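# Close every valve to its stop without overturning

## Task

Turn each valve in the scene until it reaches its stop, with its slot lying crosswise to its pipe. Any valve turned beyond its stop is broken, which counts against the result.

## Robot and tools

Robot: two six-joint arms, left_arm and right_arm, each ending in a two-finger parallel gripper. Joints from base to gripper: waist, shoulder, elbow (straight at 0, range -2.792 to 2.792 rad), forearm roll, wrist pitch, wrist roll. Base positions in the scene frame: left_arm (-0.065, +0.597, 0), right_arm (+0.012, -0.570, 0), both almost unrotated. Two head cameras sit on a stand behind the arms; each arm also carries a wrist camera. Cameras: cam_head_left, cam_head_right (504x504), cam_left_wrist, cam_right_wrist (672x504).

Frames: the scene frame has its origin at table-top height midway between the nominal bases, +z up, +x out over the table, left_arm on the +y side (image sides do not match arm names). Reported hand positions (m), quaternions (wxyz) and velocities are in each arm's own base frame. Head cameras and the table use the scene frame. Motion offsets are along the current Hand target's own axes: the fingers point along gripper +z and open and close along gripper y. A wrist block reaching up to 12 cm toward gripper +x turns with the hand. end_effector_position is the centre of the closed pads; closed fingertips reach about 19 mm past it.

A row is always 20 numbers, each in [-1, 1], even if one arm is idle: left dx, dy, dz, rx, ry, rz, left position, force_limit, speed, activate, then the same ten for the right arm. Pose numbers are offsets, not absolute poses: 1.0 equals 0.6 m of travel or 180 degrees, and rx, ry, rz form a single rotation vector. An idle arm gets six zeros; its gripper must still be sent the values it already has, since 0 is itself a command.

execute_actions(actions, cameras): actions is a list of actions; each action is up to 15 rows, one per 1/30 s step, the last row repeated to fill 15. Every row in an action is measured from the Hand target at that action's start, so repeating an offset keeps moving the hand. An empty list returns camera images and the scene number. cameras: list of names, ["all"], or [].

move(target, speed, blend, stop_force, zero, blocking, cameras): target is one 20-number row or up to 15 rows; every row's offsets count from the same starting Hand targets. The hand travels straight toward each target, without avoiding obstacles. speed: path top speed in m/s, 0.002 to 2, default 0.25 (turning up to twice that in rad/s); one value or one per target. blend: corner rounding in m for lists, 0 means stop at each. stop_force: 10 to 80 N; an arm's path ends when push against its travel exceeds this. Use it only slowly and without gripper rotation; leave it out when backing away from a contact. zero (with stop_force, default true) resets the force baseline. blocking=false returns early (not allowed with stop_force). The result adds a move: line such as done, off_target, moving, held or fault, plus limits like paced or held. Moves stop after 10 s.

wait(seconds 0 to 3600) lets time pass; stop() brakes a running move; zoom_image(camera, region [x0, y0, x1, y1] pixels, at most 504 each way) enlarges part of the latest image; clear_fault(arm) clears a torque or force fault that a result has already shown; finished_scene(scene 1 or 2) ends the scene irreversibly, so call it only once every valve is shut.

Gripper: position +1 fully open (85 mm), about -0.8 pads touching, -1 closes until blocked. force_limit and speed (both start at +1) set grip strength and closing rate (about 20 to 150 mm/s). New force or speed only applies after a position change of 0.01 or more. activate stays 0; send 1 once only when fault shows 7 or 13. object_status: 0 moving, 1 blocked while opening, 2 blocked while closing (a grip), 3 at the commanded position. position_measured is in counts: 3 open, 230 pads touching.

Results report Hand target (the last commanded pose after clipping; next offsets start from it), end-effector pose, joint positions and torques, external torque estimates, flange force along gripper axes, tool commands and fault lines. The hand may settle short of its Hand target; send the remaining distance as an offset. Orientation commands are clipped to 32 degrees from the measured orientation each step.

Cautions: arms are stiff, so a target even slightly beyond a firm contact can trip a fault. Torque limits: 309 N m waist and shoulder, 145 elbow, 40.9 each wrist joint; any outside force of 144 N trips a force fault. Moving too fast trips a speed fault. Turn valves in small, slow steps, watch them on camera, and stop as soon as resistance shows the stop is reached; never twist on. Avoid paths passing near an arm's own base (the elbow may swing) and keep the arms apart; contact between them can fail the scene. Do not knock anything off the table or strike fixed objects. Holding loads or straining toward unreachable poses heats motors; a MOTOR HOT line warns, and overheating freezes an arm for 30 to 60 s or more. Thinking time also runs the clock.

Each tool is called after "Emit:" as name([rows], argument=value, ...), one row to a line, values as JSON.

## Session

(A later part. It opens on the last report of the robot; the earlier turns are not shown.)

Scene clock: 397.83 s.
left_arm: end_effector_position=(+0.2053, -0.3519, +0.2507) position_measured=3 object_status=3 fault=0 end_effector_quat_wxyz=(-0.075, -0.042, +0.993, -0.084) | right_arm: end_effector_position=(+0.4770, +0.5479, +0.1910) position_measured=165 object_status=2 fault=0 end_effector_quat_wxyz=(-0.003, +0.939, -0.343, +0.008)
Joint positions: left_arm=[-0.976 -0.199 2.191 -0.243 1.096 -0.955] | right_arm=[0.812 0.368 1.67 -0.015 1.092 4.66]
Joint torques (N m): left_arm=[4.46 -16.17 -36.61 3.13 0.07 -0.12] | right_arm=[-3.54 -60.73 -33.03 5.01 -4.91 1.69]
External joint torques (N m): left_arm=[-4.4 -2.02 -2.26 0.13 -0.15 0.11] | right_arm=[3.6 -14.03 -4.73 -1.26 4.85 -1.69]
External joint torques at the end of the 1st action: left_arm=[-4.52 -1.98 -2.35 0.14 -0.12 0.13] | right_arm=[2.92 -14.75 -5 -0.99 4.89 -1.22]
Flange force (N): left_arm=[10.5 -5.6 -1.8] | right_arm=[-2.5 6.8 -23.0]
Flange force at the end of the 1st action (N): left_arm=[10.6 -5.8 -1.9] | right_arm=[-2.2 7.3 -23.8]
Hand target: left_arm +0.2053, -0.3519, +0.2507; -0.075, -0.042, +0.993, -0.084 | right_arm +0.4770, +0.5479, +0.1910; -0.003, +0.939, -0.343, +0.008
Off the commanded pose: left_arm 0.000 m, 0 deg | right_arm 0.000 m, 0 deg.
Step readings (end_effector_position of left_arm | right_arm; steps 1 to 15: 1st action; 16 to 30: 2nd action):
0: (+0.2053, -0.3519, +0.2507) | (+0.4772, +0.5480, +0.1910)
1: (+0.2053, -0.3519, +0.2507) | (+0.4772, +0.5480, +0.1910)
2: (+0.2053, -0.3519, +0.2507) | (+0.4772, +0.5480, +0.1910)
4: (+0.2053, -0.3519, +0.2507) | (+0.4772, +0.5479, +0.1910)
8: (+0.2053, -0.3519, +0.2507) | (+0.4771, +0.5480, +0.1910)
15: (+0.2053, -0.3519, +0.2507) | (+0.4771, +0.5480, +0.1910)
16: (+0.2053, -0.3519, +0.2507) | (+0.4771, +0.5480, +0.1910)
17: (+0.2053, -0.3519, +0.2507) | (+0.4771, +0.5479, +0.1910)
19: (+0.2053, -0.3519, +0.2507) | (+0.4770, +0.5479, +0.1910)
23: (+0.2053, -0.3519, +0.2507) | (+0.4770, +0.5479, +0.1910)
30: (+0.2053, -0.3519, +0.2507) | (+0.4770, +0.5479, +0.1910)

Emit:
move([
  [0,0,0,0,0,0,1,1,1,0,0,-0.0005,-0.0005,0,0,-0.017,-0.98,1,-1,0],
  [0,0,0,0,0,0,1,1,1,0,0,-0.0005,-0.02,0,0,-0.017,-0.98,1,-1,0],
  [0,0,0,0,0,0,1,1,1,0,-0.0402,-0.0607,-0.02,0,0,-0.2056,-0.98,1,-1,0],
], speed=[0.05,0.1,0.3], blend=[0,0.002,0], cameras=["cam_right_wrist"])

Emit:
zoom_image(camera="cam_right_wrist", region=[325, 205, 375, 255])

Scene clock: 408.33 s.
left_arm: end_effector_position=(+0.2053, -0.3519, +0.2507) position_measured=3 object_status=3 fault=0 end_effector_quat_wxyz=(-0.075, -0.042, +0.993, -0.084) | right_arm: end_effector_position=(+0.4818, +0.5913, +0.2031) position_measured=165 object_status=2 fault=0 end_effector_quat_wxyz=(+0.000, +1.000, -0.027, +0.009)
Joint positions: left_arm=[-0.976 -0.199 2.191 -0.243 1.096 -0.955] | right_arm=[0.847 0.413 1.58 -0.015 1.137 4.048]
Joint torques (N m): left_arm=[4.27 -16.44 -36.58 3.19 0.08 -0.12] | right_arm=[-3.13 -83.96 -38.69 3.77 -0.68 0.24]
External joint torques (N m): left_arm=[-4.24 -1.57 -2.2 0.06 -0.16 0.11] | right_arm=[3.08 3.6 -0.15 0.09 0.59 -0.24]
Flange force (N): left_arm=[9.7 -5.9 -1.4] | right_arm=[0.6 -7.2 1.3]
Hand target: left_arm +0.2053, -0.3519, +0.2507; -0.075, -0.042, +0.993, -0.084 | right_arm +0.4818, +0.5913, +0.2031; +0.000, +1.000, -0.027, +0.009
Off the commanded pose: left_arm 0.000 m, 0 deg | right_arm 0.000 m, 0 deg.
move: done
cam_right_wrist: T_world_to_cam=[[-0.05508, -0.9984, 0.01303, 0.61852], [-0.94437, 0.05633, 0.32402, 0.37294], [-0.32424, 0.00554, -0.94596, 0.47778]] pos_world=[0.54117, 0.59387, 0.32306]

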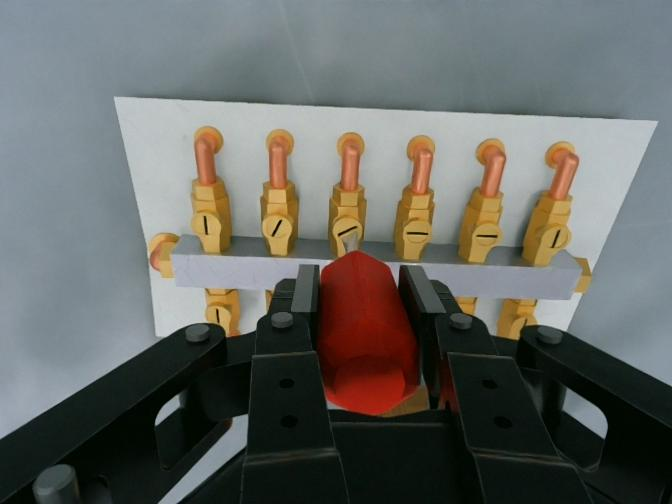

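Scaled by 10.080.

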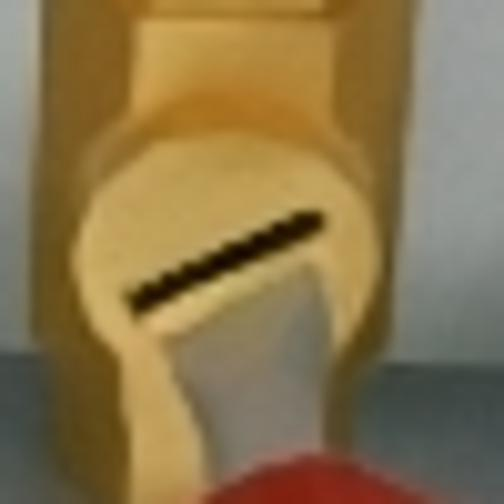

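Emit:
move(target=[0,0,0,0,0,0,1,1,1,0,0,-0.0002,0.0117,0,0,0.0167,-0.98,1,-1,0], speed=0.05)

Emit:
move(target=[0,0,0,0,0,0,1,1,1,0,0,0,0.02,0,0,0,-0.98,1,-1,0], cameras=["cam_right_wrist"], speed=0.01, stop_force=12)

Emit:
zoom_image(camera="cam_right_wrist", region=[335, 220, 365, 250])

Scene clock: 413.33 s.
left_arm: end_effector_position=(+0.2053, -0.3519, +0.2507) position_measured=3 object_status=3 fault=0 end_effector_quat_wxyz=(-0.075, -0.042, +0.993, -0.084) | right_arm: end_effector_position=(+0.4819, +0.5914, +0.1961) position_measured=165 object_status=2 fault=0 end_effector_quat_wxyz=(+0.000, +0.999, -0.053, +0.009)
Joint positions: left_arm=[-0.976 -0.199 2.191 -0.243 1.096 -0.955] | right_arm=[0.847 0.418 1.586 -0.015 1.126 4.101]
Joint torques (N m): left_arm=[4.28 -16.25 -36.72 3.16 0.01 -0.19] | right_arm=[-3.19 -84.17 -38.51 3.75 -0.64 0.2]
External joint torques (N m): left_arm=[-4.21 -1.99 -2.17 0.1 -0.1 0.18] | right_arm=[3.15 3.79 0.03 0.08 0.55 -0.2]
Flange force (N): left_arm=[9.9 -5.1 -1.9] | right_arm=[0.0 -7.2 1.7]
Hand target: left_arm +0.2053, -0.3519, +0.2507; -0.075, -0.042, +0.993, -0.084 | right_arm +0.4819, +0.5914, +0.1960; +0.000, +0.999, -0.053, +0.009
Off the commanded pose: left_arm 0.000 m, 0 deg | right_arm 0.000 m, 0 deg.
move: done

Scene clock: 414.47 s.
left_arm: end_effector_position=(+0.2053, -0.3519, +0.2507) position_measured=3 object_status=3 fault=0 end_effector_quat_wxyz=(-0.075, -0.042, +0.993, -0.084) | right_arm: end_effector_position=(+0.4821, +0.5914, +0.1908) position_measured=165 object_status=2 fault=0 end_effector_quat_wxyz=(+0.000, +0.999, -0.053, +0.009)
Joint positions: left_arm=[-0.976 -0.199 2.191 -0.243 1.096 -0.955] | right_arm=[0.847 0.422 1.591 -0.015 1.117 4.101]
Joint torques (N m): left_arm=[4.43 -16.23 -36.51 3.12 0.01 -0.18] | right_arm=[-3.65 -65.4 -28.87 3.73 -2.32 0.36]
External joint torques (N m): left_arm=[-4.34 -2.06 -2.39 0.16 -0.09 0.17] | right_arm=[3.72 -15 -9.44 0.08 2.22 -0.36]
Flange force (N): left_arm=[10.2 -5.5 -2.2] | right_arm=[-3.0 -3.0 -22.9]
Hand target: left_arm +0.2053, -0.3519, +0.2507; -0.075, -0.042, +0.993, -0.084 | right_arm +0.4821, +0.5914, +0.1908; +0.000, +0.999, -0.053, +0.009 (not the last commanded pose)
Off the commanded pose: left_arm 0.000 m, 0 deg | right_arm 0.007 m, 0 deg.
move: contact (right_arm)
cam_right_wrist: T_world_to_cam=[[-0.10737, -0.99415, 0.0119, 0.64167], [-0.94022, 0.10542, 0.32383, 0.3462], [-0.32319, 0.02358, -0.94604, 0.45505]] pos_world=[0.54146, 0.59069, 0.31076]

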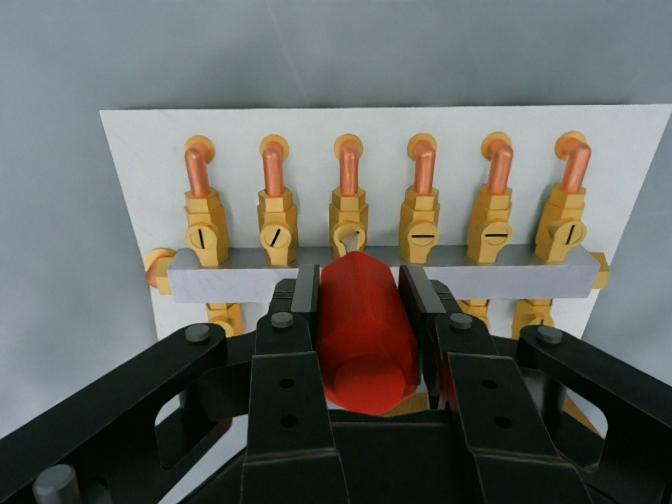

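Scaled by 16.800.

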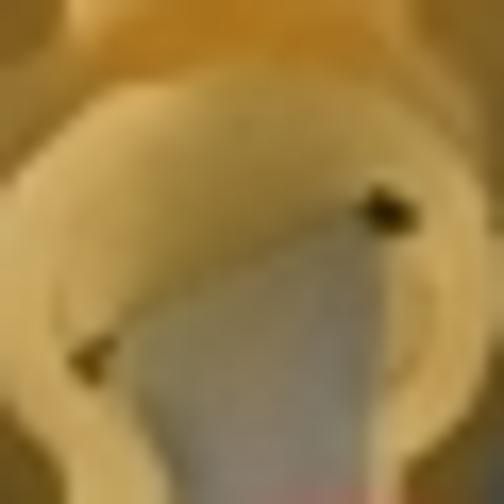

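Emit:
move([
  [0,0,0,0,0,0,1,1,1,0,-0.00025,0.0019,-0.0004,0,0,0.0556,-0.98,1,-1,0],
  [0,0,0,0,0,0,1,1,1,0,-0.0008,0.0038,-0.0004,0,0,0.1111,-0.98,1,-1,0],
  [0,0,0,0,0,0,1,1,1,0,-0.0019,0.0059,-0.0004,0,0,0.1778,-0.98,1,-1,0],
], speed=0.15, blend=[0.001,0.001,0])

Emit:
execute_actions([
  [[0,0,0,0,0,0,1,1,1,0,0,0.0002,0,0,0,0.0056,-0.98,1,-1,0]],
  [[0,0,0,0,0,0,1,1,1,0,0,0.0002,0,0,0,0.0056,-0.98,1,-1,0]],
])

Scene clock: 422.60 s.
left_arm: end_effector_position=(+0.2053, -0.3519, +0.2507) position_measured=3 object_status=3 fault=0 end_effector_quat_wxyz=(-0.075, -0.042, +0.993, -0.084) | right_arm: end_effector_position=(+0.4806, +0.5880, +0.1910) position_measured=165 object_status=2 fault=0 end_effector_quat_wxyz=(-0.003, +0.945, -0.326, +0.008)
Joint positions: left_arm=[-0.976 -0.199 2.191 -0.243 1.096 -0.955] | right_arm=[0.845 0.416 1.599 -0.015 1.115 4.658]
Joint torques (N m): left_arm=[4.26 -16.27 -36.75 3.17 0.04 -0.16] | right_arm=[-3.89 -62.36 -31.09 4.21 -4.57 1.26]
External joint torques (N m): left_arm=[-4.22 -1.81 -2.11 0.09 -0.13 0.14] | right_arm=[3.52 -17.97 -7.31 -0.42 4.51 -1.26]
Flange force (N): left_arm=[9.9 -5.4 -1.6] | right_arm=[-2.8 6.5 -26.9]
Hand target: left_arm +0.2053, -0.3519, +0.2507; -0.075, -0.042, +0.993, -0.084 | right_arm +0.4806, +0.5880, +0.1910; -0.003, +0.945, -0.326, +0.008
Off the commanded pose: left_arm 0.000 m, 0 deg | right_arm 0.000 m, 0 deg.
move: done

Scene clock: 423.80 s.
left_arm: end_effector_position=(+0.2053, -0.3519, +0.2507) position_measured=3 object_status=3 fault=0 end_effector_quat_wxyz=(-0.075, -0.042, +0.993, -0.084) | right_arm: end_effector_position=(+0.4804, +0.5878, +0.1910) position_measured=165 object_status=2 fault=0 end_effector_quat_wxyz=(-0.003, +0.939, -0.343, +0.008)
Joint positions: left_arm=[-0.976 -0.199 2.191 -0.243 1.096 -0.955] | right_arm=[0.845 0.416 1.599 -0.015 1.115 4.693]
Joint torques (N m): left_arm=[4.28 -16.29 -36.58 3.18 0.06 -0.16] | right_arm=[-3.89 -61.04 -29.91 4.78 -4.51 1.72]
External joint torques (N m): left_arm=[-4.25 -1.74 -2.32 0.09 -0.14 0.14] | right_arm=[3.91 -18.94 -8.4 -0.99 4.46 -1.72]
External joint torques at the end of the 1st action: left_arm=[-4.4 -2.26 -2.26 0.1 -0.11 0.08] | right_arm=[4.06 -19.32 -8.2 -0.57 4.58 -1.25]
Flange force (N): left_arm=[9.7 -5.8 -1.8] | right_arm=[-2.5 5.6 -28.5]
Flange force at the end of the 1st action (N): left_arm=[10.8 -5.3 -2.1] | right_arm=[-3.3 6.5 -28.8]
Hand target: left_arm +0.2053, -0.3519, +0.2507; -0.075, -0.042, +0.993, -0.084 | right_arm +0.4804, +0.5878, +0.1910; -0.003, +0.939, -0.343, +0.008
Off the commanded pose: left_arm 0.000 m, 0 deg | right_arm 0.000 m, 0 deg.
Step readings (end_effector_position of left_arm | right_arm; steps 1 to 15: 1st action; 16 to 30: 2nd action):
0: (+0.2053, -0.3519, +0.2507) | (+0.4806, +0.5880, +0.1910)
1: (+0.2053, -0.3519, +0.2507) | (+0.4806, +0.5880, +0.1910)
2: (+0.2053, -0.3519, +0.2507) | (+0.4806, +0.5879, +0.1910)
4: (+0.2053, -0.3519, +0.2507) | (+0.4806, +0.5879, +0.1910)
8: (+0.2053, -0.3519, +0.2507) | (+0.4805, +0.5879, +0.1910)
15: (+0.2053, -0.3519, +0.2507) | (+0.4805, +0.5879, +0.1910)
16: (+0.2053, -0.3519, +0.2507) | (+0.4805, +0.5879, +0.1910)
17: (+0.2053, -0.3519, +0.2507) | (+0.4805, +0.5879, +0.1910)
19: (+0.2053, -0.3519, +0.2507) | (+0.4804, +0.5879, +0.1910)
23: (+0.2053, -0.3519, +0.2507) | (+0.4804, +0.5878, +0.1910)
30: (+0.2053, -0.3519, +0.2507) | (+0.4804, +0.5878, +0.1910)

Emit:
move([
  [0,0,0,0,0,0,1,1,1,0,0,-0.0005,-0.0005,0,0,-0.017,-0.98,1,-1,0],
  [0,0,0,0,0,0,1,1,1,0,0,-0.0005,-0.02,0,0,-0.017,-0.98,1,-1,0],
  [0,0,0,0,0,0,1,1,1,0,-0.0443,-0.0637,-0.02,0,0,-0.372,-0.98,1,-1,0],
], speed=[0.05,0.1,0.3], blend=[0,0.002,0], cameras=["cam_right_wrist"])

Emit:
zoom_image(camera="cam_right_wrist", region=[325, 205, 375, 255])

Scene clock: 430.90 s.
left_arm: end_effector_position=(+0.2053, -0.3519, +0.2507) position_measured=3 object_status=3 fault=0 end_effector_quat_wxyz=(-0.075, -0.042, +0.993, -0.084) | right_arm: end_effector_position=(+0.4844, +0.6342, +0.2031) position_measured=165 object_status=2 fault=0 end_effector_quat_wxyz=(+0.002, +0.973, +0.232, +0.009)
Joint positions: left_arm=[-0.976 -0.199 2.191 -0.243 1.096 -0.955] | right_arm=[0.88 0.465 1.5 -0.015 1.164 3.559]
Joint torques (N m): left_arm=[4.54 -16.24 -36.76 3.17 0.05 -0.17] | right_arm=[-3.25 -89.66 -39.14 3.85 -0.67 0.34]
External joint torques (N m): left_arm=[-4.47 -2.01 -2.07 0.09 -0.13 0.16] | right_arm=[3.39 3.92 -0.11 0.08 0.56 -0.34]
Flange force (N): left_arm=[10.6 -5.3 -1.6] | right_arm=[4.3 -6.4 1.4]
Hand target: left_arm +0.2053, -0.3519, +0.2507; -0.075, -0.042, +0.993, -0.084 | right_arm +0.4845, +0.6342, +0.2031; +0.002, +0.973, +0.232, +0.009
Off the commanded pose: left_arm 0.000 m, 0 deg | right_arm 0.000 m, 0 deg.
move: done
cam_right_wrist: T_world_to_cam=[[0.45046, -0.89253, 0.02189, 0.34771], [-0.84728, -0.41964, 0.32562, 0.62755], [-0.28144, -0.16523, -0.94525, 0.56583]] pos_world=[0.53432, 0.66718, 0.3229]

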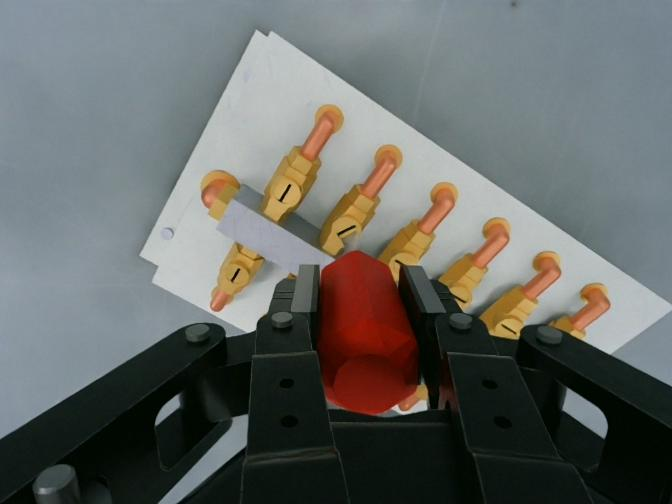

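Scaled by 10.080.

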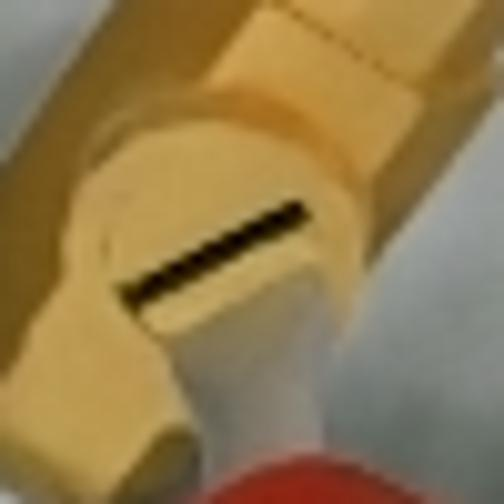

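Emit:
move(target=[0,0,0,0,0,0,1,1,1,0,0.0006,-0.0017,0.0117,0,0,0.003,-0.98,1,-1,0], speed=0.05)

Emit:
move(target=[0,0,0,0,0,0,1,1,1,0,0,0,0.02,0,0,0,-0.98,1,-1,0], cameras=["cam_right_wrist"], speed=0.01, stop_force=12)

Emit:
zoom_image(camera="cam_right_wrist", region=[335, 220, 365, 250])

Scene clock: 436.10 s.
left_arm: end_effector_position=(+0.2053, -0.3519, +0.2507) position_measured=3 object_status=3 fault=0 end_effector_quat_wxyz=(-0.075, -0.042, +0.993, -0.084) | right_arm: end_effector_position=(+0.4845, +0.6353, +0.1961) position_measured=165 object_status=2 fault=0 end_effector_quat_wxyz=(+0.002, +0.974, +0.228, +0.009)
Joint positions: left_arm=[-0.976 -0.199 2.191 -0.243 1.096 -0.955] | right_arm=[0.881 0.471 1.505 -0.015 1.154 3.569]
Joint torques (N m): left_arm=[4.48 -16.2 -36.78 3.12 0.06 -0.14] | right_arm=[-3.17 -90.03 -38.98 3.84 -0.7 0.23]
External joint torques (N m): left_arm=[-4.44 -1.9 -2.08 0.14 -0.14 0.13] | right_arm=[3.5 4.15 -0.1 0.07 0.58 -0.23]
Flange force (N): left_arm=[10.5 -5.5 -1.5] | right_arm=[4.4 -6.8 1.6]
Hand target: left_arm +0.2053, -0.3519, +0.2507; -0.075, -0.042, +0.993, -0.084 | right_arm +0.4845, +0.6353, +0.1961; +0.002, +0.974, +0.228, +0.009
Off the commanded pose: left_arm 0.000 m, 0 deg | right_arm 0.000 m, 0 deg.
move: done

Scene clock: 437.23 s.
left_arm: end_effector_position=(+0.2053, -0.3519, +0.2507) position_measured=3 object_status=3 fault=0 end_effector_quat_wxyz=(-0.075, -0.042, +0.993, -0.084) | right_arm: end_effector_position=(+0.4846, +0.6354, +0.1909) position_measured=165 object_status=2 fault=0 end_effector_quat_wxyz=(+0.002, +0.974, +0.228, +0.009)
Joint positions: left_arm=[-0.976 -0.199 2.191 -0.243 1.096 -0.955] | right_arm=[0.881 0.475 1.51 -0.015 1.145 3.569]
Joint torques (N m): left_arm=[4.11 -16.34 -36.59 3.13 0.02 -0.14] | right_arm=[-3.29 -73.6 -30.26 4.06 -1.78 0.41]
External joint torques (N m): left_arm=[-4.05 -1.85 -2.25 0.13 -0.1 0.13] | right_arm=[2.85 -13.03 -8.82 -0.17 1.66 -0.41]
Flange force (N): left_arm=[9.5 -5.3 -2.0] | right_arm=[1.2 -3.7 -19.5]
Hand target: left_arm +0.2053, -0.3519, +0.2507; -0.075, -0.042, +0.993, -0.084 | right_arm +0.4846, +0.6354, +0.1909; +0.002, +0.974, +0.228, +0.009 (not the last commanded pose)
Off the commanded pose: left_arm 0.000 m, 0 deg | right_arm 0.007 m, 0 deg.
move: contact (right_arm)
cam_right_wrist: T_world_to_cam=[[0.44206, -0.89673, 0.02159, 0.35573], [-0.85125, -0.41181, 0.32526, 0.62905], [-0.28278, -0.16216, -0.94538, 0.5533]] pos_world=[0.53468, 0.66776, 0.3108]

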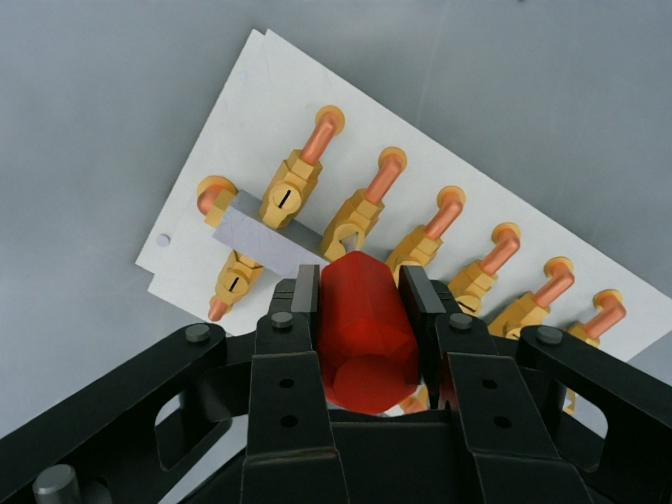

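Scaled by 16.800.

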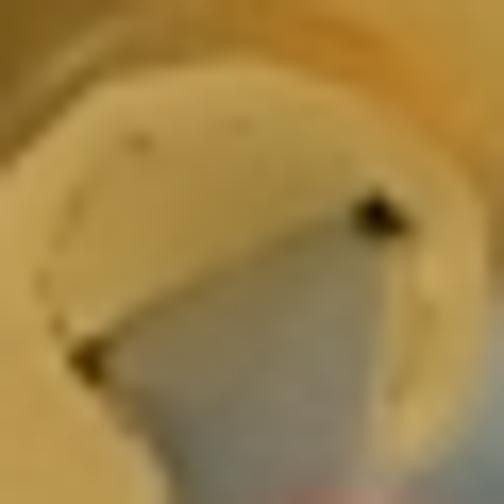

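Emit:
move([
  [0,0,0,0,0,0,1,1,1,0,-0.00025,0.0019,-0.0004,0,0,0.0556,-0.98,1,-1,0],
  [0,0,0,0,0,0,1,1,1,0,-0.0008,0.0038,-0.0004,0,0,0.1111,-0.98,1,-1,0],
  [0,0,0,0,0,0,1,1,1,0,-0.0017,0.0055,-0.0004,0,0,0.1667,-0.98,1,-1,0],
  [0,0,0,0,0,0,1,1,1,0,-0.0029,0.007,-0.0004,0,0,0.2222,-0.98,1,-1,0],
  [0,0,0,0,0,0,1,1,1,0,-0.0043,0.0083,-0.0004,0,0,0.2778,-0.98,1,-1,0],
  [0,0,0,0,0,0,1,1,1,0,-0.0059,0.0093,-0.0004,0,0,0.3333,-0.98,1,-1,0],
  [0,0,0,0,0,0,1,1,1,0,-0.0067,0.0096,-0.0004,0,0,0.3578,-0.98,1,-1,0],
], speed=0.15, blend=[0.001,0.001,0.001,0.001,0.001,0.001,0])

Emit:
execute_actions([
  [[0,0,0,0,0,0,1,1,1,0,0,0.0002,0,0,0,0.0056,-0.98,1,-1,0]],
  [[0,0,0,0,0,0,1,1,1,0,0,0.0002,0,0,0,0.0056,-0.98,1,-1,0]],
], cameras=["cam_right_wrist"])

Emit:
zoom_image(camera="cam_right_wrist", region=[325, 205, 375, 255])

Scene clock: 450.37 s.
left_arm: end_effector_position=(+0.2053, -0.3519, +0.2507) position_measured=3 object_status=3 fault=0 end_effector_quat_wxyz=(-0.075, -0.042, +0.993, -0.084) | right_arm: end_effector_position=(+0.4835, +0.6284, +0.1912) position_measured=165 object_status=2 fault=0 end_effector_quat_wxyz=(-0.003, +0.945, -0.326, +0.008)
Joint positions: left_arm=[-0.976 -0.199 2.191 -0.243 1.096 -0.955] | right_arm=[0.876 0.465 1.524 -0.015 1.141 4.689]
Joint torques (N m): left_arm=[4.4 -16.36 -36.79 3.21 0.02 -0.16] | right_arm=[-0.82 -54.4 -25.79 5.8 -6.08 1.67]
External joint torques (N m): left_arm=[-4.33 -1.89 -2.12 0.07 -0.1 0.14] | right_arm=[0.7 -30.54 -12.9 -1.98 6.03 -1.67]
Flange force (N): left_arm=[10.2 -5.4 -1.7] | right_arm=[1.8 10.4 -42.0]
Hand target: left_arm +0.2053, -0.3519, +0.2507; -0.075, -0.042, +0.993, -0.084 | right_arm +0.4835, +0.6284, +0.1911; -0.003, +0.945, -0.326, +0.009
Off the commanded pose: left_arm 0.000 m, 0 deg | right_arm 0.000 m, 0 deg.
move: done

Scene clock: 451.57 s.
left_arm: end_effector_position=(+0.2053, -0.3519, +0.2507) position_measured=3 object_status=3 fault=0 end_effector_quat_wxyz=(-0.075, -0.042, +0.993, -0.084) | right_arm: end_effector_position=(+0.4833, +0.6282, +0.1911) position_measured=165 object_status=2 fault=0 end_effector_quat_wxyz=(-0.003, +0.939, -0.343, +0.008)
Joint positions: left_arm=[-0.976 -0.199 2.191 -0.243 1.096 -0.955] | right_arm=[0.876 0.465 1.524 -0.015 1.141 4.724]
Joint torques (N m): left_arm=[4.41 -16.48 -36.74 3.13 0.02 -0.12] | right_arm=[-1.68 -53.83 -25.02 5.79 -5.68 1.62]
External joint torques (N m): left_arm=[-4.34 -1.77 -2.14 0.13 -0.1 0.1] | right_arm=[1.75 -31.58 -13.79 -1.95 5.64 -1.62]
External joint torques at the end of the 1st action: left_arm=[-4.35 -1.88 -2.17 0.13 -0.16 0.12] | right_arm=[1.76 -30.98 -13.59 -2 5.67 -1.64]
Flange force (N): left_arm=[10.2 -5.6 -1.6] | right_arm=[0.8 10.1 -42.9]
Flange force at the end of the 1st action (N): left_arm=[10.3 -5.6 -1.6] | right_arm=[0.8 9.7 -42.4]
Hand target: left_arm +0.2053, -0.3519, +0.2507; -0.075, -0.042, +0.993, -0.084 | right_arm +0.4833, +0.6282, +0.1911; -0.003, +0.939, -0.343, +0.008
Off the commanded pose: left_arm 0.000 m, 0 deg | right_arm 0.000 m, 0 deg.
Step readings (end_effector_position of left_arm | right_arm; steps 1 to 15: 1st action; 16 to 30: 2nd action):
0: (+0.2053, -0.3519, +0.2507) | (+0.4835, +0.6284, +0.1912)
1: (+0.2053, -0.3519, +0.2507) | (+0.4835, +0.6284, +0.1912)
2: (+0.2053, -0.3519, +0.2507) | (+0.4835, +0.6284, +0.1912)
4: (+0.2053, -0.3519, +0.2507) | (+0.4835, +0.6283, +0.1911)
8: (+0.2053, -0.3519, +0.2507) | (+0.4834, +0.6283, +0.1911)
15: (+0.2053, -0.3519, +0.2507) | (+0.4834, +0.6283, +0.1911)
16: (+0.2053, -0.3519, +0.2507) | (+0.4834, +0.6283, +0.1911)
17: (+0.2053, -0.3519, +0.2507) | (+0.4834, +0.6283, +0.1911)
19: (+0.2053, -0.3519, +0.2507) | (+0.4834, +0.6282, +0.1911)
23: (+0.2053, -0.3519, +0.2507) | (+0.4833, +0.6282, +0.1911)
30: (+0.2053, -0.3519, +0.2507) | (+0.4833, +0.6282, +0.1911)
cam_right_wrist: T_world_to_cam=[[-0.64507, -0.76412, 0.00202, 0.79574], [-0.72149, 0.60995, 0.32775, -0.08006], [-0.25167, 0.20997, -0.94476, 0.30302]] pos_world=[0.5318, 0.59325, 0.31092]

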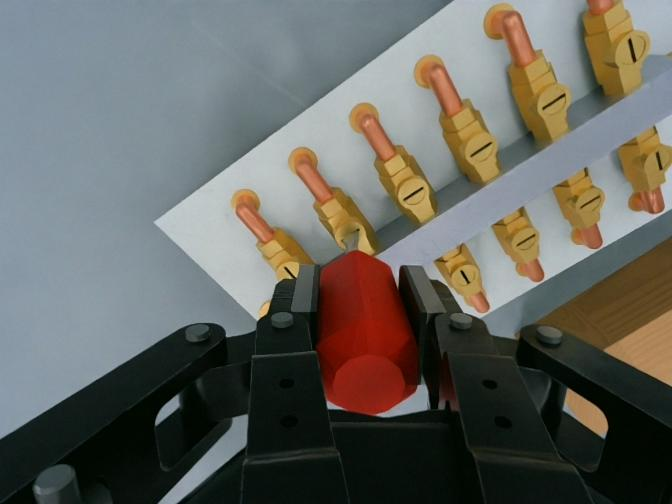

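Scaled by 10.080.

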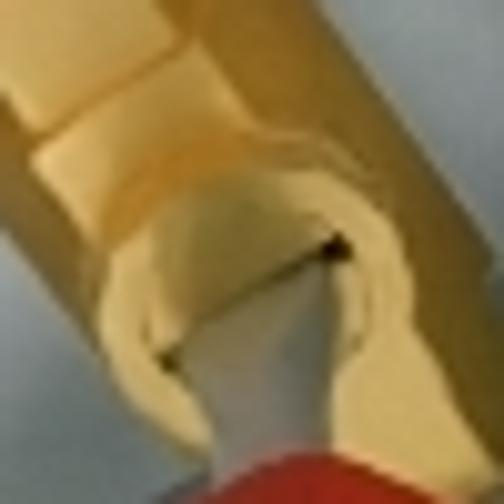

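Emit:
execute_actions([
  [[0,0,0,0,0,0,1,1,1,0,0,0.0002,-0.0006,0,0,0.0056,-0.98,1,-1,0]],
  [[0,0,0,0,0,0,1,1,1,0,0,0.0002,0,0,0,0.0056,-0.98,1,-1,0]],
], cameras=["cam_right_wrist"])

Emit:
zoom_image(camera="cam_right_wrist", region=[325, 205, 375, 255])

Scene clock: 470.30 s.
left_arm: end_effector_position=(+0.2053, -0.3519, +0.2507) position_measured=3 object_status=3 fault=0 end_effector_quat_wxyz=(-0.075, -0.042, +0.993, -0.084) | right_arm: end_effector_position=(+0.4832, +0.6280, +0.1915) position_measured=165 object_status=2 fault=0 end_effector_quat_wxyz=(-0.003, +0.933, -0.359, +0.008)
Joint positions: left_arm=[-0.976 -0.199 2.191 -0.243 1.096 -0.955] | right_arm=[0.876 0.464 1.525 -0.015 1.141 4.759]
Joint torques (N m): left_arm=[4.27 -16.35 -36.56 3.16 -0.02 -0.12] | right_arm=[-3.33 -75.2 -35.25 5.57 -3.8 2.15]
External joint torques (N m): left_arm=[-4.19 -1.92 -2.36 0.11 -0.06 0.11] | right_arm=[3.76 -9.66 -3.39 -1.73 3.75 -2.15]
External joint torques at the end of the 1st action: left_arm=[-4.26 -2.05 -2.31 0.07 -0.1 0.14] | right_arm=[2.07 -16.48 -6.02 -2.07 4.78 -1.81]
Flange force (N): left_arm=[9.9 -5.5 -2.2] | right_arm=[-1.6 3.4 -15.7]
Flange force at the end of the 1st action (N): left_arm=[10.1 -5.3 -2.1] | right_arm=[0.5 6.5 -24.3]
Hand target: left_arm +0.2053, -0.3519, +0.2507; -0.075, -0.042, +0.993, -0.084 | right_arm +0.4832, +0.6280, +0.1915; -0.003, +0.933, -0.359, +0.008
Off the commanded pose: left_arm 0.000 m, 0 deg | right_arm 0.000 m, 0 deg.
Step readings (end_effector_position of left_arm | right_arm; steps 1 to 15: 1st action; 16 to 30: 2nd action):
0: (+0.2053, -0.3519, +0.2507) | (+0.4833, +0.6282, +0.1911)
1: (+0.2053, -0.3519, +0.2507) | (+0.4833, +0.6282, +0.1911)
2: (+0.2053, -0.3519, +0.2507) | (+0.4833, +0.6282, +0.1912)
4: (+0.2053, -0.3519, +0.2507) | (+0.4833, +0.6282, +0.1913)
8: (+0.2053, -0.3519, +0.2507) | (+0.4833, +0.6281, +0.1914)
15: (+0.2053, -0.3519, +0.2507) | (+0.4832, +0.6281, +0.1914)
16: (+0.2053, -0.3519, +0.2507) | (+0.4832, +0.6281, +0.1914)
17: (+0.2053, -0.3519, +0.2507) | (+0.4832, +0.6281, +0.1914)
19: (+0.2053, -0.3519, +0.2507) | (+0.4832, +0.6281, +0.1915)
23: (+0.2053, -0.3519, +0.2507) | (+0.4832, +0.6280, +0.1915)
30: (+0.2053, -0.3519, +0.2507) | (+0.4832, +0.6280, +0.1915)
cam_right_wrist: T_world_to_cam=[[-0.67155, -0.74096, 0.00158, 0.79378], [-0.69958, 0.63474, 0.32817, -0.1064], [-0.24416, 0.21928, -0.94462, 0.29393]] pos_world=[0.5304, 0.59124, 0.31132]

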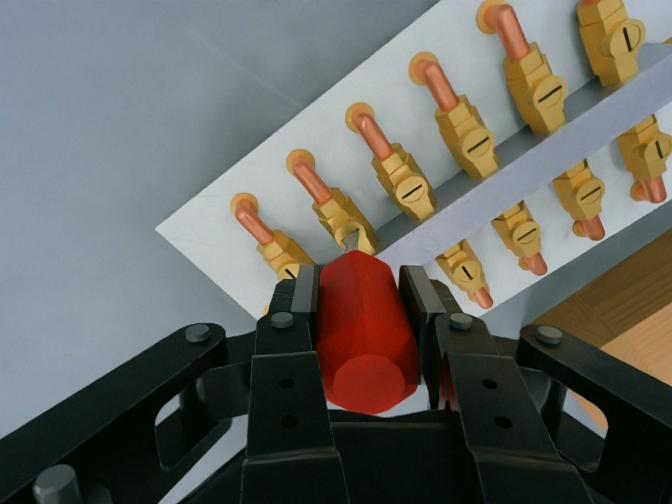

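Scaled by 10.080.

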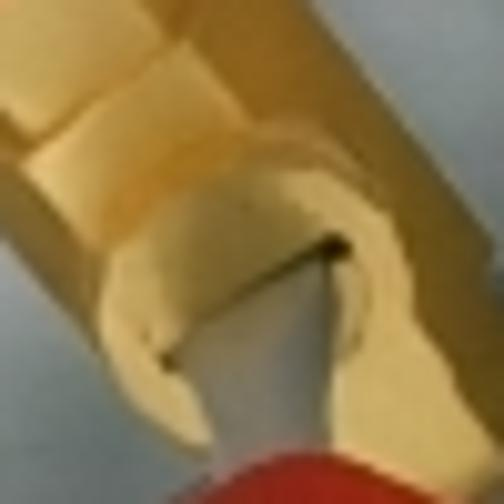

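Emit:
move([
  [0,0,0,0,0,0,1,1,1,0,0,-0.0005,-0.0005,0,0,-0.02,-0.98,1,-1,0],
  [0,0,0,0,0,0,1,1,1,0,0,-0.0005,-0.0195,0,0,-0.02,-0.98,1,-1,0],
  [0,0,0,0,0,0,1,1,1,0,-0.026,-0.032,-0.0195,0,0,-0.28,-0.98,1,-1,0],
  [0,0,0,0,0,0,1,1,1,0,-0.0517,-0.0639,-0.0195,0,0,-0.5556,-0.98,1,-1,0],
], speed=[0.05,0.1,0.4,0.4], blend=[0,0.002,0.01,0], cameras=["cam_right_wrist"])

Emit:
zoom_image(camera="cam_right_wrist", region=[325, 205, 375, 255])

Scene clock: 478.43 s.
left_arm: end_effector_position=(+0.2053, -0.3519, +0.2507) position_measured=3 object_status=3 fault=0 end_effector_quat_wxyz=(-0.075, -0.042, +0.993, -0.084) | right_arm: end_effector_position=(+0.4856, +0.6773, +0.2033) position_measured=165 object_status=2 fault=0 end_effector_quat_wxyz=(+0.004, +0.875, +0.484, +0.008)
Joint positions: left_arm=[-0.976 -0.199 2.191 -0.243 1.096 -0.955] | right_arm=[0.912 0.519 1.417 -0.015 1.195 3.049]
Joint torques (N m): left_arm=[4.38 -16.45 -36.63 3.17 0.04 -0.12] | right_arm=[-4.57 -95.12 -39.56 3.94 -0.69 0.13]
External joint torques (N m): left_arm=[-4.3 -1.85 -2.26 0.1 -0.12 0.11] | right_arm=[4.65 4.14 -0.09 0.07 0.57 -0.12]
Flange force (N): left_arm=[10.1 -5.7 -1.8] | right_arm=[7.6 -5.1 1.4]
Hand target: left_arm +0.2053, -0.3519, +0.2507; -0.075, -0.042, +0.993, -0.084 | right_arm +0.4857, +0.6773, +0.2032; +0.004, +0.875, +0.484, +0.008
Off the commanded pose: left_arm 0.000 m, 0 deg | right_arm 0.000 m, 0 deg.
move: done
cam_right_wrist: T_world_to_cam=[[0.84601, -0.53238, 0.02897, -0.05191], [-0.5106, -0.79337, 0.33145, 0.73504], [-0.15347, -0.2952, -0.94303, 0.59887]] pos_world=[0.51113, 0.73231, 0.32263]

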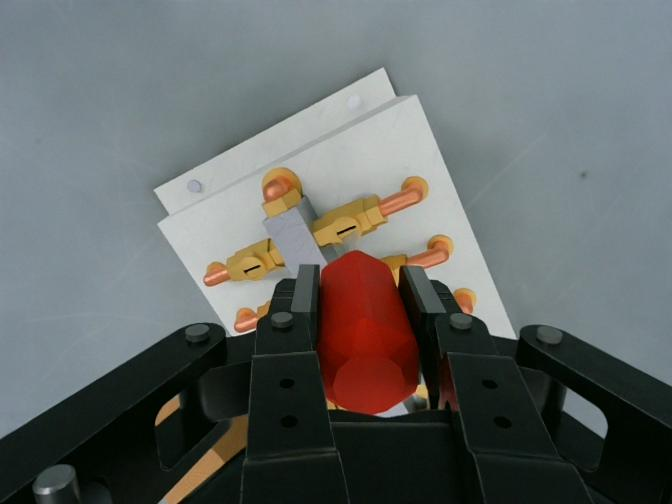

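Scaled by 10.080.

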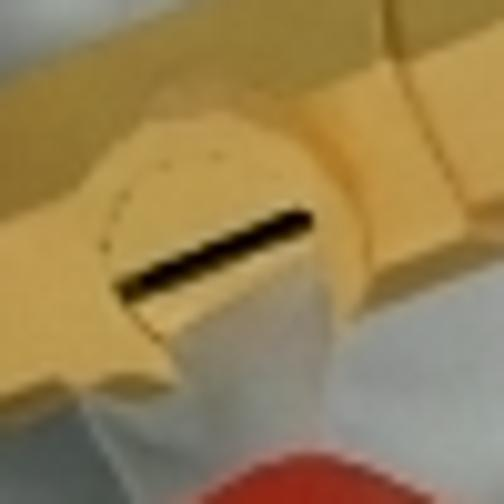

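Emit:
move(target=[0,0,0,0,0,0,1,1,1,0,0.0004,-0.0009,0.003,0,0,0.025,-0.98,1,-1,0], speed=0.05, cameras=["cam_right_wrist"])

Emit:
zoom_image(camera="cam_right_wrist", region=[325, 205, 375, 255])

Scene clock: 483.90 s.
left_arm: end_effector_position=(+0.2053, -0.3519, +0.2507) position_measured=3 object_status=3 fault=0 end_effector_quat_wxyz=(-0.075, -0.042, +0.993, -0.084) | right_arm: end_effector_position=(+0.4854, +0.6778, +0.2014) position_measured=165 object_status=2 fault=0 end_effector_quat_wxyz=(+0.004, +0.893, +0.449, +0.008)
Joint positions: left_arm=[-0.976 -0.199 2.191 -0.243 1.096 -0.955] | right_arm=[0.913 0.52 1.418 -0.015 1.192 3.128]
Joint torques (N m): left_arm=[4.55 -16.36 -36.64 3.15 0.07 -0.13] | right_arm=[-3.11 -95.16 -39.7 3.93 -0.66 0.16]
External joint torques (N m): left_arm=[-4.49 -1.74 -2.19 0.12 -0.15 0.12] | right_arm=[3.4 3.61 0.01 0.07 0.55 -0.16]
Flange force (N): left_arm=[10.4 -5.9 -1.5] | right_arm=[6.0 -4.1 1.3]
Hand target: left_arm +0.2053, -0.3519, +0.2507; -0.075, -0.042, +0.993, -0.084 | right_arm +0.4854, +0.6778, +0.2014; +0.004, +0.893, +0.449, +0.008
Off the commanded pose: left_arm 0.000 m, 0 deg | right_arm 0.000 m, 0 deg.
move: done
cam_right_wrist: T_world_to_cam=[[0.80161, -0.59718, 0.02812, 0.01432], [-0.57132, -0.75134, 0.33028, 0.73708], [-0.17611, -0.28082, -0.94346, 0.59861]] pos_world=[0.51505, 0.73045, 0.32092]

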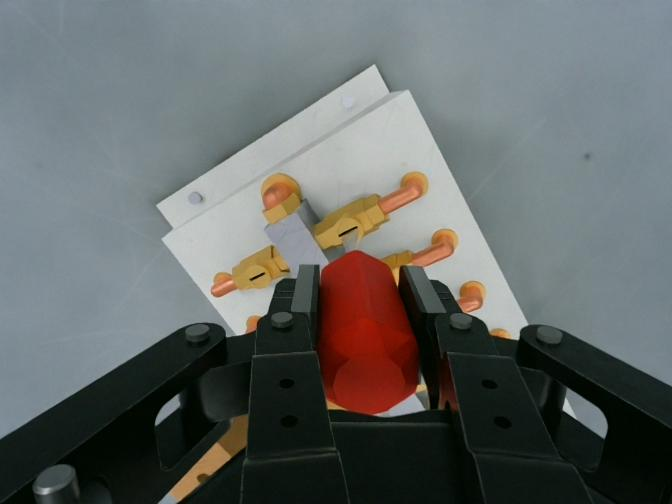

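Scaled by 10.080.

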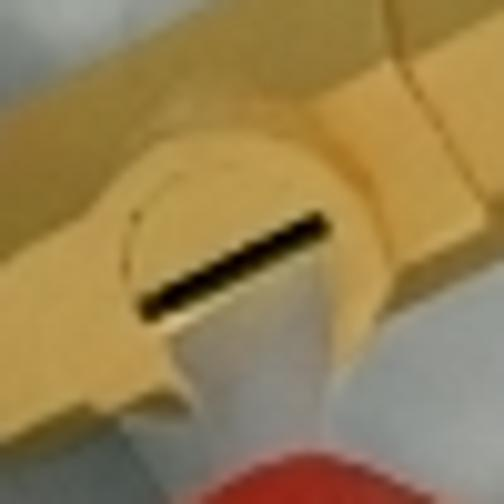

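Emit:
move(target=[0,0,0,0,0,0,1,1,1,0,0,0,0.0092,0,0,0,-0.98,1,-1,0], speed=0.05)

Emit:
move(target=[0,0,0,0,0,0,1,1,1,0,0,0,0.02,0,0,0,-0.98,1,-1,0], speed=0.01, stop_force=12, cameras=["cam_right_wrist"])

Emit:
zoom_image(camera="cam_right_wrist", region=[325, 205, 375, 255])

Scene clock: 487.47 s.
left_arm: end_effector_position=(+0.2053, -0.3519, +0.2507) position_measured=3 object_status=3 fault=0 end_effector_quat_wxyz=(-0.075, -0.042, +0.993, -0.084) | right_arm: end_effector_position=(+0.4854, +0.6778, +0.1959) position_measured=165 object_status=2 fault=0 end_effector_quat_wxyz=(+0.004, +0.893, +0.449, +0.008)
Joint positions: left_arm=[-0.976 -0.199 2.191 -0.243 1.096 -0.955] | right_arm=[0.913 0.524 1.423 -0.015 1.184 3.128]
Joint torques (N m): left_arm=[4.25 -16.4 -36.71 3.18 0.08 -0.13] | right_arm=[-3.27 -95.58 -39.5 3.92 -0.7 0.28]
External joint torques (N m): left_arm=[-4.16 -1.92 -2.15 0.09 -0.16 0.12] | right_arm=[3.49 3.77 -0.2 0.08 0.57 -0.27]
Flange force (N): left_arm=[9.9 -5.2 -1.7] | right_arm=[6.8 -4.1 1.2]
Hand target: left_arm +0.2053, -0.3519, +0.2507; -0.075, -0.042, +0.993, -0.084 | right_arm +0.4855, +0.6778, +0.1959; +0.004, +0.893, +0.449, +0.008
Off the commanded pose: left_arm 0.000 m, 0 deg | right_arm 0.000 m, 0 deg.
move: done

Scene clock: 488.57 s.
left_arm: end_effector_position=(+0.2053, -0.3519, +0.2507) position_measured=3 object_status=3 fault=0 end_effector_quat_wxyz=(-0.075, -0.042, +0.993, -0.084) | right_arm: end_effector_position=(+0.4856, +0.6778, +0.1911) position_measured=165 object_status=2 fault=0 end_effector_quat_wxyz=(+0.004, +0.893, +0.449, +0.008)
Joint positions: left_arm=[-0.976 -0.199 2.191 -0.243 1.096 -0.955] | right_arm=[0.913 0.527 1.428 -0.015 1.176 3.128]
Joint torques (N m): left_arm=[4.09 -16.28 -36.6 3.17 0.07 -0.13] | right_arm=[-3.16 -79.94 -32.19 4.14 -2.1 0.26]
External joint torques (N m): left_arm=[-4.06 -1.76 -2.32 0.1 -0.16 0.12] | right_arm=[2.81 -10.9 -7.01 -0.21 1.98 -0.25]
Flange force (N): left_arm=[9.4 -5.6 -1.9] | right_arm=[2.5 -2.9 -16.4]
Hand target: left_arm +0.2053, -0.3519, +0.2507; -0.075, -0.042, +0.993, -0.084 | right_arm +0.4856, +0.6778, +0.1911; +0.004, +0.893, +0.449, +0.008 (not the last commanded pose)
Off the commanded pose: left_arm 0.000 m, 0 deg | right_arm 0.007 m, 0 deg.
move: contact (right_arm)
cam_right_wrist: T_world_to_cam=[[0.80163, -0.59716, 0.02822, 0.0144], [-0.57136, -0.75139, 0.3301, 0.74074], [-0.17592, -0.28074, -0.94352, 0.5887]] pos_world=[0.51525, 0.73045, 0.31052]

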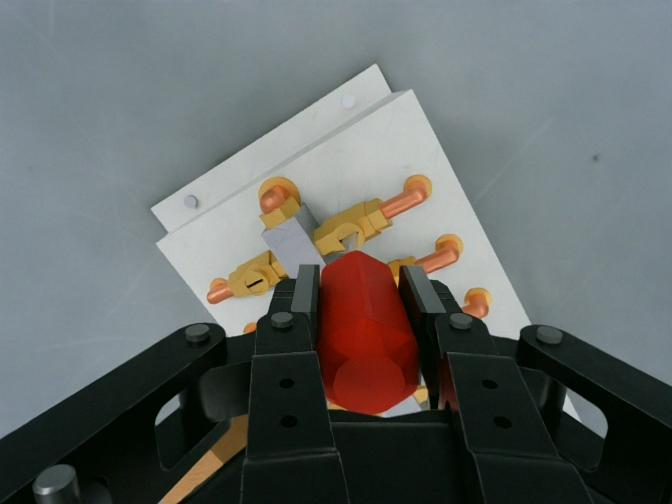

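Scaled by 10.080.

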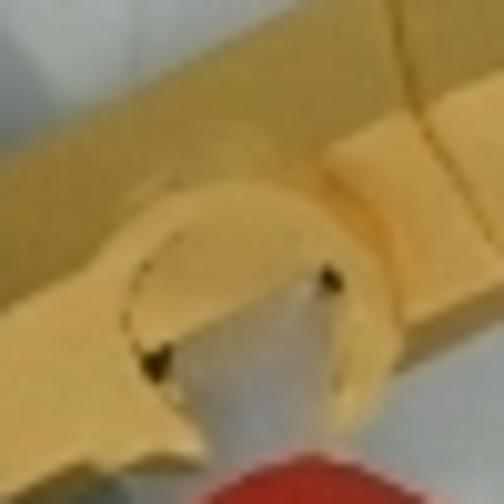

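Emit:
move([
  [0,0,0,0,0,0,1,1,1,0,-0.00025,0.0019,-0.0006,0,0,0.0556,-0.98,1,-1,0],
  [0,0,0,0,0,0,1,1,1,0,-0.0008,0.0038,-0.0006,0,0,0.1111,-0.98,1,-1,0],
  [0,0,0,0,0,0,1,1,1,0,-0.0017,0.0055,-0.0006,0,0,0.1667,-0.98,1,-1,0],
  [0,0,0,0,0,0,1,1,1,0,-0.0029,0.007,-0.0006,0,0,0.2222,-0.98,1,-1,0],
  [0,0,0,0,0,0,1,1,1,0,-0.0043,0.0083,-0.0006,0,0,0.2778,-0.98,1,-1,0],
  [0,0,0,0,0,0,1,1,1,0,-0.0059,0.0093,-0.0006,0,0,0.3333,-0.98,1,-1,0],
  [0,0,0,0,0,0,1,1,1,0,-0.0076,0.0101,-0.0006,0,0,0.3889,-0.98,1,-1,0],
  [0,0,0,0,0,0,1,1,1,0,-0.0094,0.0105,-0.0006,0,0,0.4444,-0.98,1,-1,0],
  [0,0,0,0,0,0,1,1,1,0,-0.0117,0.0105,-0.0006,0,0,0.5075,-0.98,1,-1,0],
], speed=0.15, blend=[0.001,0.001,0.001,0.001,0.001,0.001,0.001,0.001,0])

Emit:
execute_actions([
  [[0,0,0,0,0,0,1,1,1,0,0,0.0002,0,0,0,0.0056,-0.98,1,-1,0]],
  [[0,0,0,0,0,0,1,1,1,0,0,0.0002,0,0,0,0.0056,-0.98,1,-1,0]],
], cameras=["cam_right_wrist"])

Emit:
zoom_image(camera="cam_right_wrist", region=[325, 205, 375, 255])

Scene clock: 502.60 s.
left_arm: end_effector_position=(+0.2053, -0.3519, +0.2507) position_measured=3 object_status=3 fault=0 end_effector_quat_wxyz=(-0.075, -0.042, +0.993, -0.084) | right_arm: end_effector_position=(+0.4865, +0.6684, +0.1915) position_measured=165 object_status=2 fault=0 end_effector_quat_wxyz=(-0.003, +0.946, -0.325, +0.009)
Joint positions: left_arm=[-0.976 -0.199 2.191 -0.243 1.096 -0.955] | right_arm=[0.905 0.516 1.445 -0.015 1.17 4.715]
Joint torques (N m): left_arm=[4.53 -16.31 -36.59 3.18 0.03 -0.09] | right_arm=[-1.07 -63.5 -27.56 5.89 -5.1 1.25]
External joint torques (N m): left_arm=[-4.49 -1.74 -2.29 0.09 -0.11 0.08] | right_arm=[0.95 -26.49 -11.59 -2.02 5.05 -1.25]
Flange force (N): left_arm=[10.4 -6.1 -1.7] | right_arm=[1.0 7.2 -35.4]
Hand target: left_arm +0.2053, -0.3519, +0.2507; -0.075, -0.042, +0.993, -0.084 | right_arm +0.4865, +0.6684, +0.1915; -0.003, +0.946, -0.325, +0.009
Off the commanded pose: left_arm 0.000 m, 0 deg | right_arm 0.000 m, 0 deg.
move: done

Scene clock: 503.80 s.
left_arm: end_effector_position=(+0.2053, -0.3519, +0.2507) position_measured=3 object_status=3 fault=0 end_effector_quat_wxyz=(-0.075, -0.042, +0.993, -0.084) | right_arm: end_effector_position=(+0.4863, +0.6682, +0.1915) position_measured=165 object_status=2 fault=0 end_effector_quat_wxyz=(-0.003, +0.940, -0.342, +0.009)
Joint positions: left_arm=[-0.976 -0.199 2.191 -0.243 1.096 -0.955] | right_arm=[0.905 0.515 1.445 -0.015 1.17 4.75]
Joint torques (N m): left_arm=[4.37 -16.38 -36.74 3.15 0.06 -0.17] | right_arm=[-0.78 -62.27 -26.49 5.93 -5.02 1.31]
External joint torques (N m): left_arm=[-4.3 -1.9 -2.18 0.12 -0.14 0.16] | right_arm=[0.65 -28.27 -12.83 -2.04 4.98 -1.31]
External joint torques at the end of the 1st action: left_arm=[-4.23 -1.88 -2.23 0.13 -0.13 0.12] | right_arm=[0.69 -28.38 -12.5 -2.09 4.99 -1.29]
Flange force (N): left_arm=[10.1 -5.4 -1.7] | right_arm=[1.8 6.9 -37.5]
Flange force at the end of the 1st action (N): left_arm=[10.0 -5.5 -1.8] | right_arm=[1.7 7.9 -37.3]
Hand target: left_arm +0.2053, -0.3519, +0.2507; -0.075, -0.042, +0.993, -0.084 | right_arm +0.4863, +0.6682, +0.1915; -0.003, +0.940, -0.342, +0.009
Off the commanded pose: left_arm 0.000 m, 0 deg | right_arm 0.000 m, 0 deg.
Step readings (end_effector_position of left_arm | right_arm; steps 1 to 15: 1st action; 16 to 30: 2nd action):
0: (+0.2053, -0.3519, +0.2507) | (+0.4865, +0.6684, +0.1915)
1: (+0.2053, -0.3519, +0.2507) | (+0.4865, +0.6684, +0.1915)
2: (+0.2053, -0.3519, +0.2507) | (+0.4865, +0.6683, +0.1915)
4: (+0.2053, -0.3519, +0.2507) | (+0.4865, +0.6683, +0.1915)
8: (+0.2053, -0.3519, +0.2507) | (+0.4864, +0.6683, +0.1915)
15: (+0.2053, -0.3519, +0.2507) | (+0.4864, +0.6683, +0.1915)
16: (+0.2053, -0.3519, +0.2507) | (+0.4864, +0.6683, +0.1915)
17: (+0.2053, -0.3519, +0.2507) | (+0.4864, +0.6683, +0.1915)
19: (+0.2053, -0.3519, +0.2507) | (+0.4863, +0.6682, +0.1915)
23: (+0.2053, -0.3519, +0.2507) | (+0.4863, +0.6682, +0.1915)
30: (+0.2053, -0.3519, +0.2507) | (+0.4863, +0.6682, +0.1915)
cam_right_wrist: T_world_to_cam=[[-0.6434, -0.76553, 0.00187, 0.82835], [-0.72285, 0.60832, 0.32777, -0.1007], [-0.25206, 0.20953, -0.94476, 0.29612]] pos_world=[0.53481, 0.63334, 0.31122]

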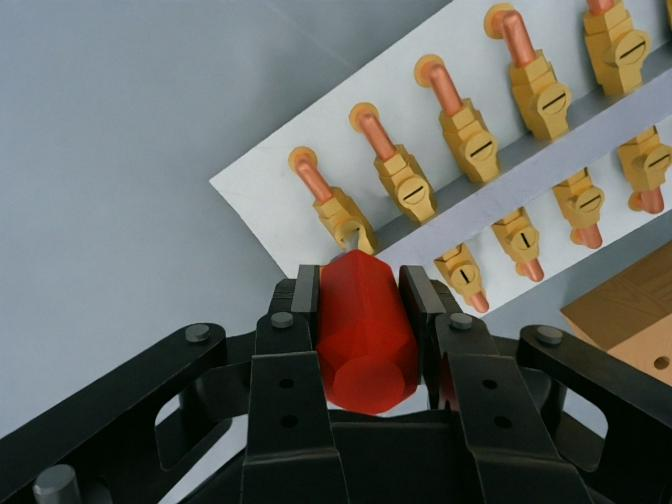

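Scaled by 10.080.

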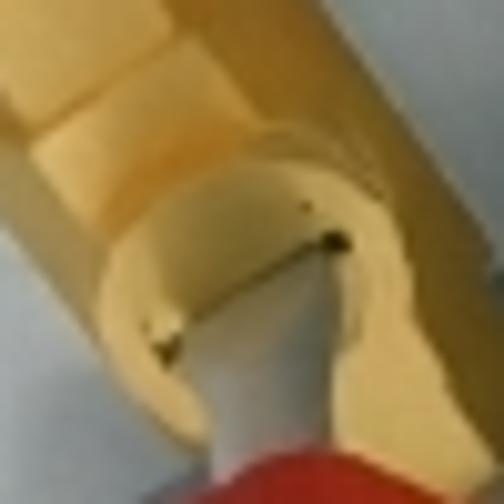

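Emit:
execute_actions([
  [[0,0,0,0,0,0,1,1,1,0,0,0.0002,-0.0006,0,0,0.0056,-0.98,1,-1,0]],
  [[0,0,0,0,0,0,1,1,1,0,0,0.0002,0,0,0,0.0056,-0.98,1,-1,0]],
])

Scene clock: 507.03 s.
left_arm: end_effector_position=(+0.2053, -0.3519, +0.2507) position_measured=3 object_status=3 fault=0 end_effector_quat_wxyz=(-0.075, -0.042, +0.993, -0.084) | right_arm: end_effector_position=(+0.4862, +0.6680, +0.1918) position_measured=165 object_status=2 fault=0 end_effector_quat_wxyz=(-0.003, +0.934, -0.358, +0.008)
Joint positions: left_arm=[-0.976 -0.199 2.191 -0.243 1.096 -0.955] | right_arm=[0.905 0.515 1.445 -0.015 1.17 4.785]
Joint torques (N m): left_arm=[4.32 -16.23 -36.59 3.15 0.02 -0.17] | right_arm=[-1.19 -82.32 -37.16 6.38 -4.09 1.89]
External joint torques (N m): left_arm=[-4.29 -1.87 -2.33 0.11 -0.11 0.16] | right_arm=[0.77 -7.96 -2.15 -2.5 4.05 -1.89]
External joint torques at the end of the 1st action: left_arm=[-4.34 -1.64 -2.09 0.1 -0.1 0.12] | right_arm=[0.71 -13.01 -4.84 -2.23 4.29 -1.48]
Flange force (N): left_arm=[9.9 -5.7 -2.0] | right_arm=[1.8 3.0 -13.4]
Flange force at the end of the 1st action (N): left_arm=[10.0 -5.7 -1.4] | right_arm=[1.6 3.9 -19.4]
Hand target: left_arm +0.2053, -0.3519, +0.2507; -0.075, -0.042, +0.993, -0.084 | right_arm +0.4862, +0.6680, +0.1918; -0.003, +0.934, -0.358, +0.008
Off the commanded pose: left_arm 0.000 m, 0 deg | right_arm 0.000 m, 0 deg.
Step readings (end_effector_position of left_arm | right_arm; steps 1 to 15: 1st action; 16 to 30: 2nd action):
0: (+0.2053, -0.3519, +0.2507) | (+0.4863, +0.6682, +0.1915)
1: (+0.2053, -0.3519, +0.2507) | (+0.4863, +0.6682, +0.1915)
2: (+0.2053, -0.3519, +0.2507) | (+0.4863, +0.6682, +0.1915)
4: (+0.2053, -0.3519, +0.2507) | (+0.4863, +0.6682, +0.1916)
8: (+0.2053, -0.3519, +0.2507) | (+0.4862, +0.6681, +0.1917)
15: (+0.2053, -0.3519, +0.2507) | (+0.4862, +0.6681, +0.1917)
16: (+0.2053, -0.3519, +0.2507) | (+0.4862, +0.6681, +0.1917)
17: (+0.2053, -0.3519, +0.2507) | (+0.4862, +0.6681, +0.1918)
19: (+0.2053, -0.3519, +0.2507) | (+0.4862, +0.6681, +0.1918)
23: (+0.2053, -0.3519, +0.2507) | (+0.4862, +0.6680, +0.1918)
30: (+0.2053, -0.3519, +0.2507) | (+0.4861, +0.6680, +0.1918)

Emit:
move([
  [0,0,0,0,0,0,1,1,1,0,0,-0.0005,-0.0005,0,0,-0.02,-0.98,1,-1,0],
  [0,0,0,0,0,0,1,1,1,0,0,-0.0005,-0.0395,0,0,-0.02,-0.98,1,-1,0],
  [0,0,0,0,0,0,1,1,1,0,-0.048,0.0276,-0.0395,0,0,-0.28,-0.98,1,-1,0],
  [0,0,0,0,0,0,1,1,1,0,-0.0955,0.0552,-0.0395,0,0,-0.5444,-0.98,1,-1,0],
  [0,0,0,0,0,0,1,1,1,0,-0.0955,0.0552,0.0068,0,0,-0.5444,-0.98,1,-1,0],
], speed=[0.05,0.1,0.4,0.4,0.1], blend=[0,0.002,0.01,0.002,0], cameras=["cam_right_wrist"])

Emit:
zoom_image(camera="cam_right_wrist", region=[325, 205, 375, 255])

Scene clock: 519.40 s.
left_arm: end_effector_position=(+0.2053, -0.3519, +0.2507) position_measured=3 object_status=3 fault=0 end_effector_quat_wxyz=(-0.075, -0.042, +0.993, -0.084) | right_arm: end_effector_position=(+0.4215, +0.6818, +0.1866) position_measured=165 object_status=2 fault=0 end_effector_quat_wxyz=(+0.004, +0.883, +0.470, +0.008)
Joint positions: left_arm=[-0.976 -0.199 2.191 -0.243 1.096 -0.955] | right_arm=[0.979 0.482 1.508 -0.016 1.142 3.15]
Joint torques (N m): left_arm=[4.32 -16.17 -36.49 3.14 0.06 -0.14] | right_arm=[-3.33 -91.26 -38.65 3.83 -0.71 0.24]
External joint torques (N m): left_arm=[-4.28 -1.89 -2.36 0.13 -0.14 0.12] | right_arm=[3.37 4.62 -0.07 0.07 0.6 -0.24]
Flange force (N): left_arm=[10.0 -5.7 -1.9] | right_arm=[7.5 -4.3 2.0]
Hand target: left_arm +0.2053, -0.3519, +0.2507; -0.075, -0.042, +0.993, -0.084 | right_arm +0.4215, +0.6818, +0.1866; +0.004, +0.883, +0.470, +0.008
Off the commanded pose: left_arm 0.000 m, 0 deg | right_arm 0.000 m, 0 deg.
move: done
cam_right_wrist: T_world_to_cam=[[0.82797, -0.56004, 0.02866, 0.03175], [-0.53656, -0.77633, 0.33078, 0.71078], [-0.16301, -0.28925, -0.94327, 0.57465]] pos_world=[0.44876, 0.7358, 0.30603]

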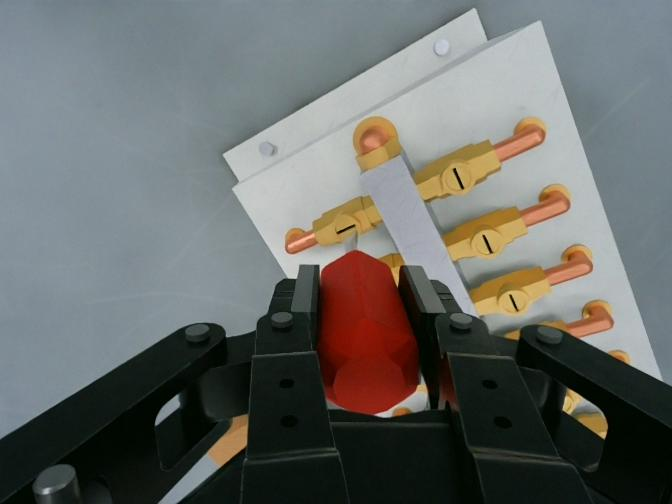

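Scaled by 10.080.

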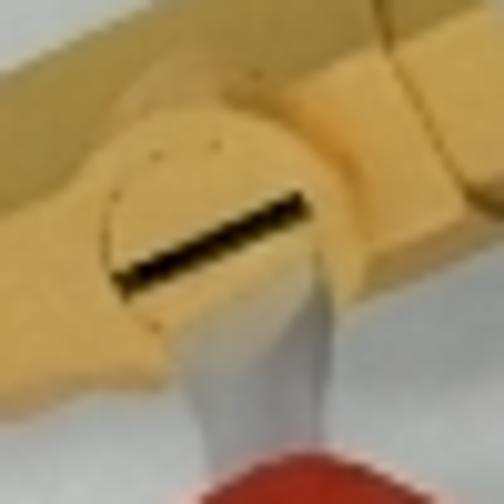

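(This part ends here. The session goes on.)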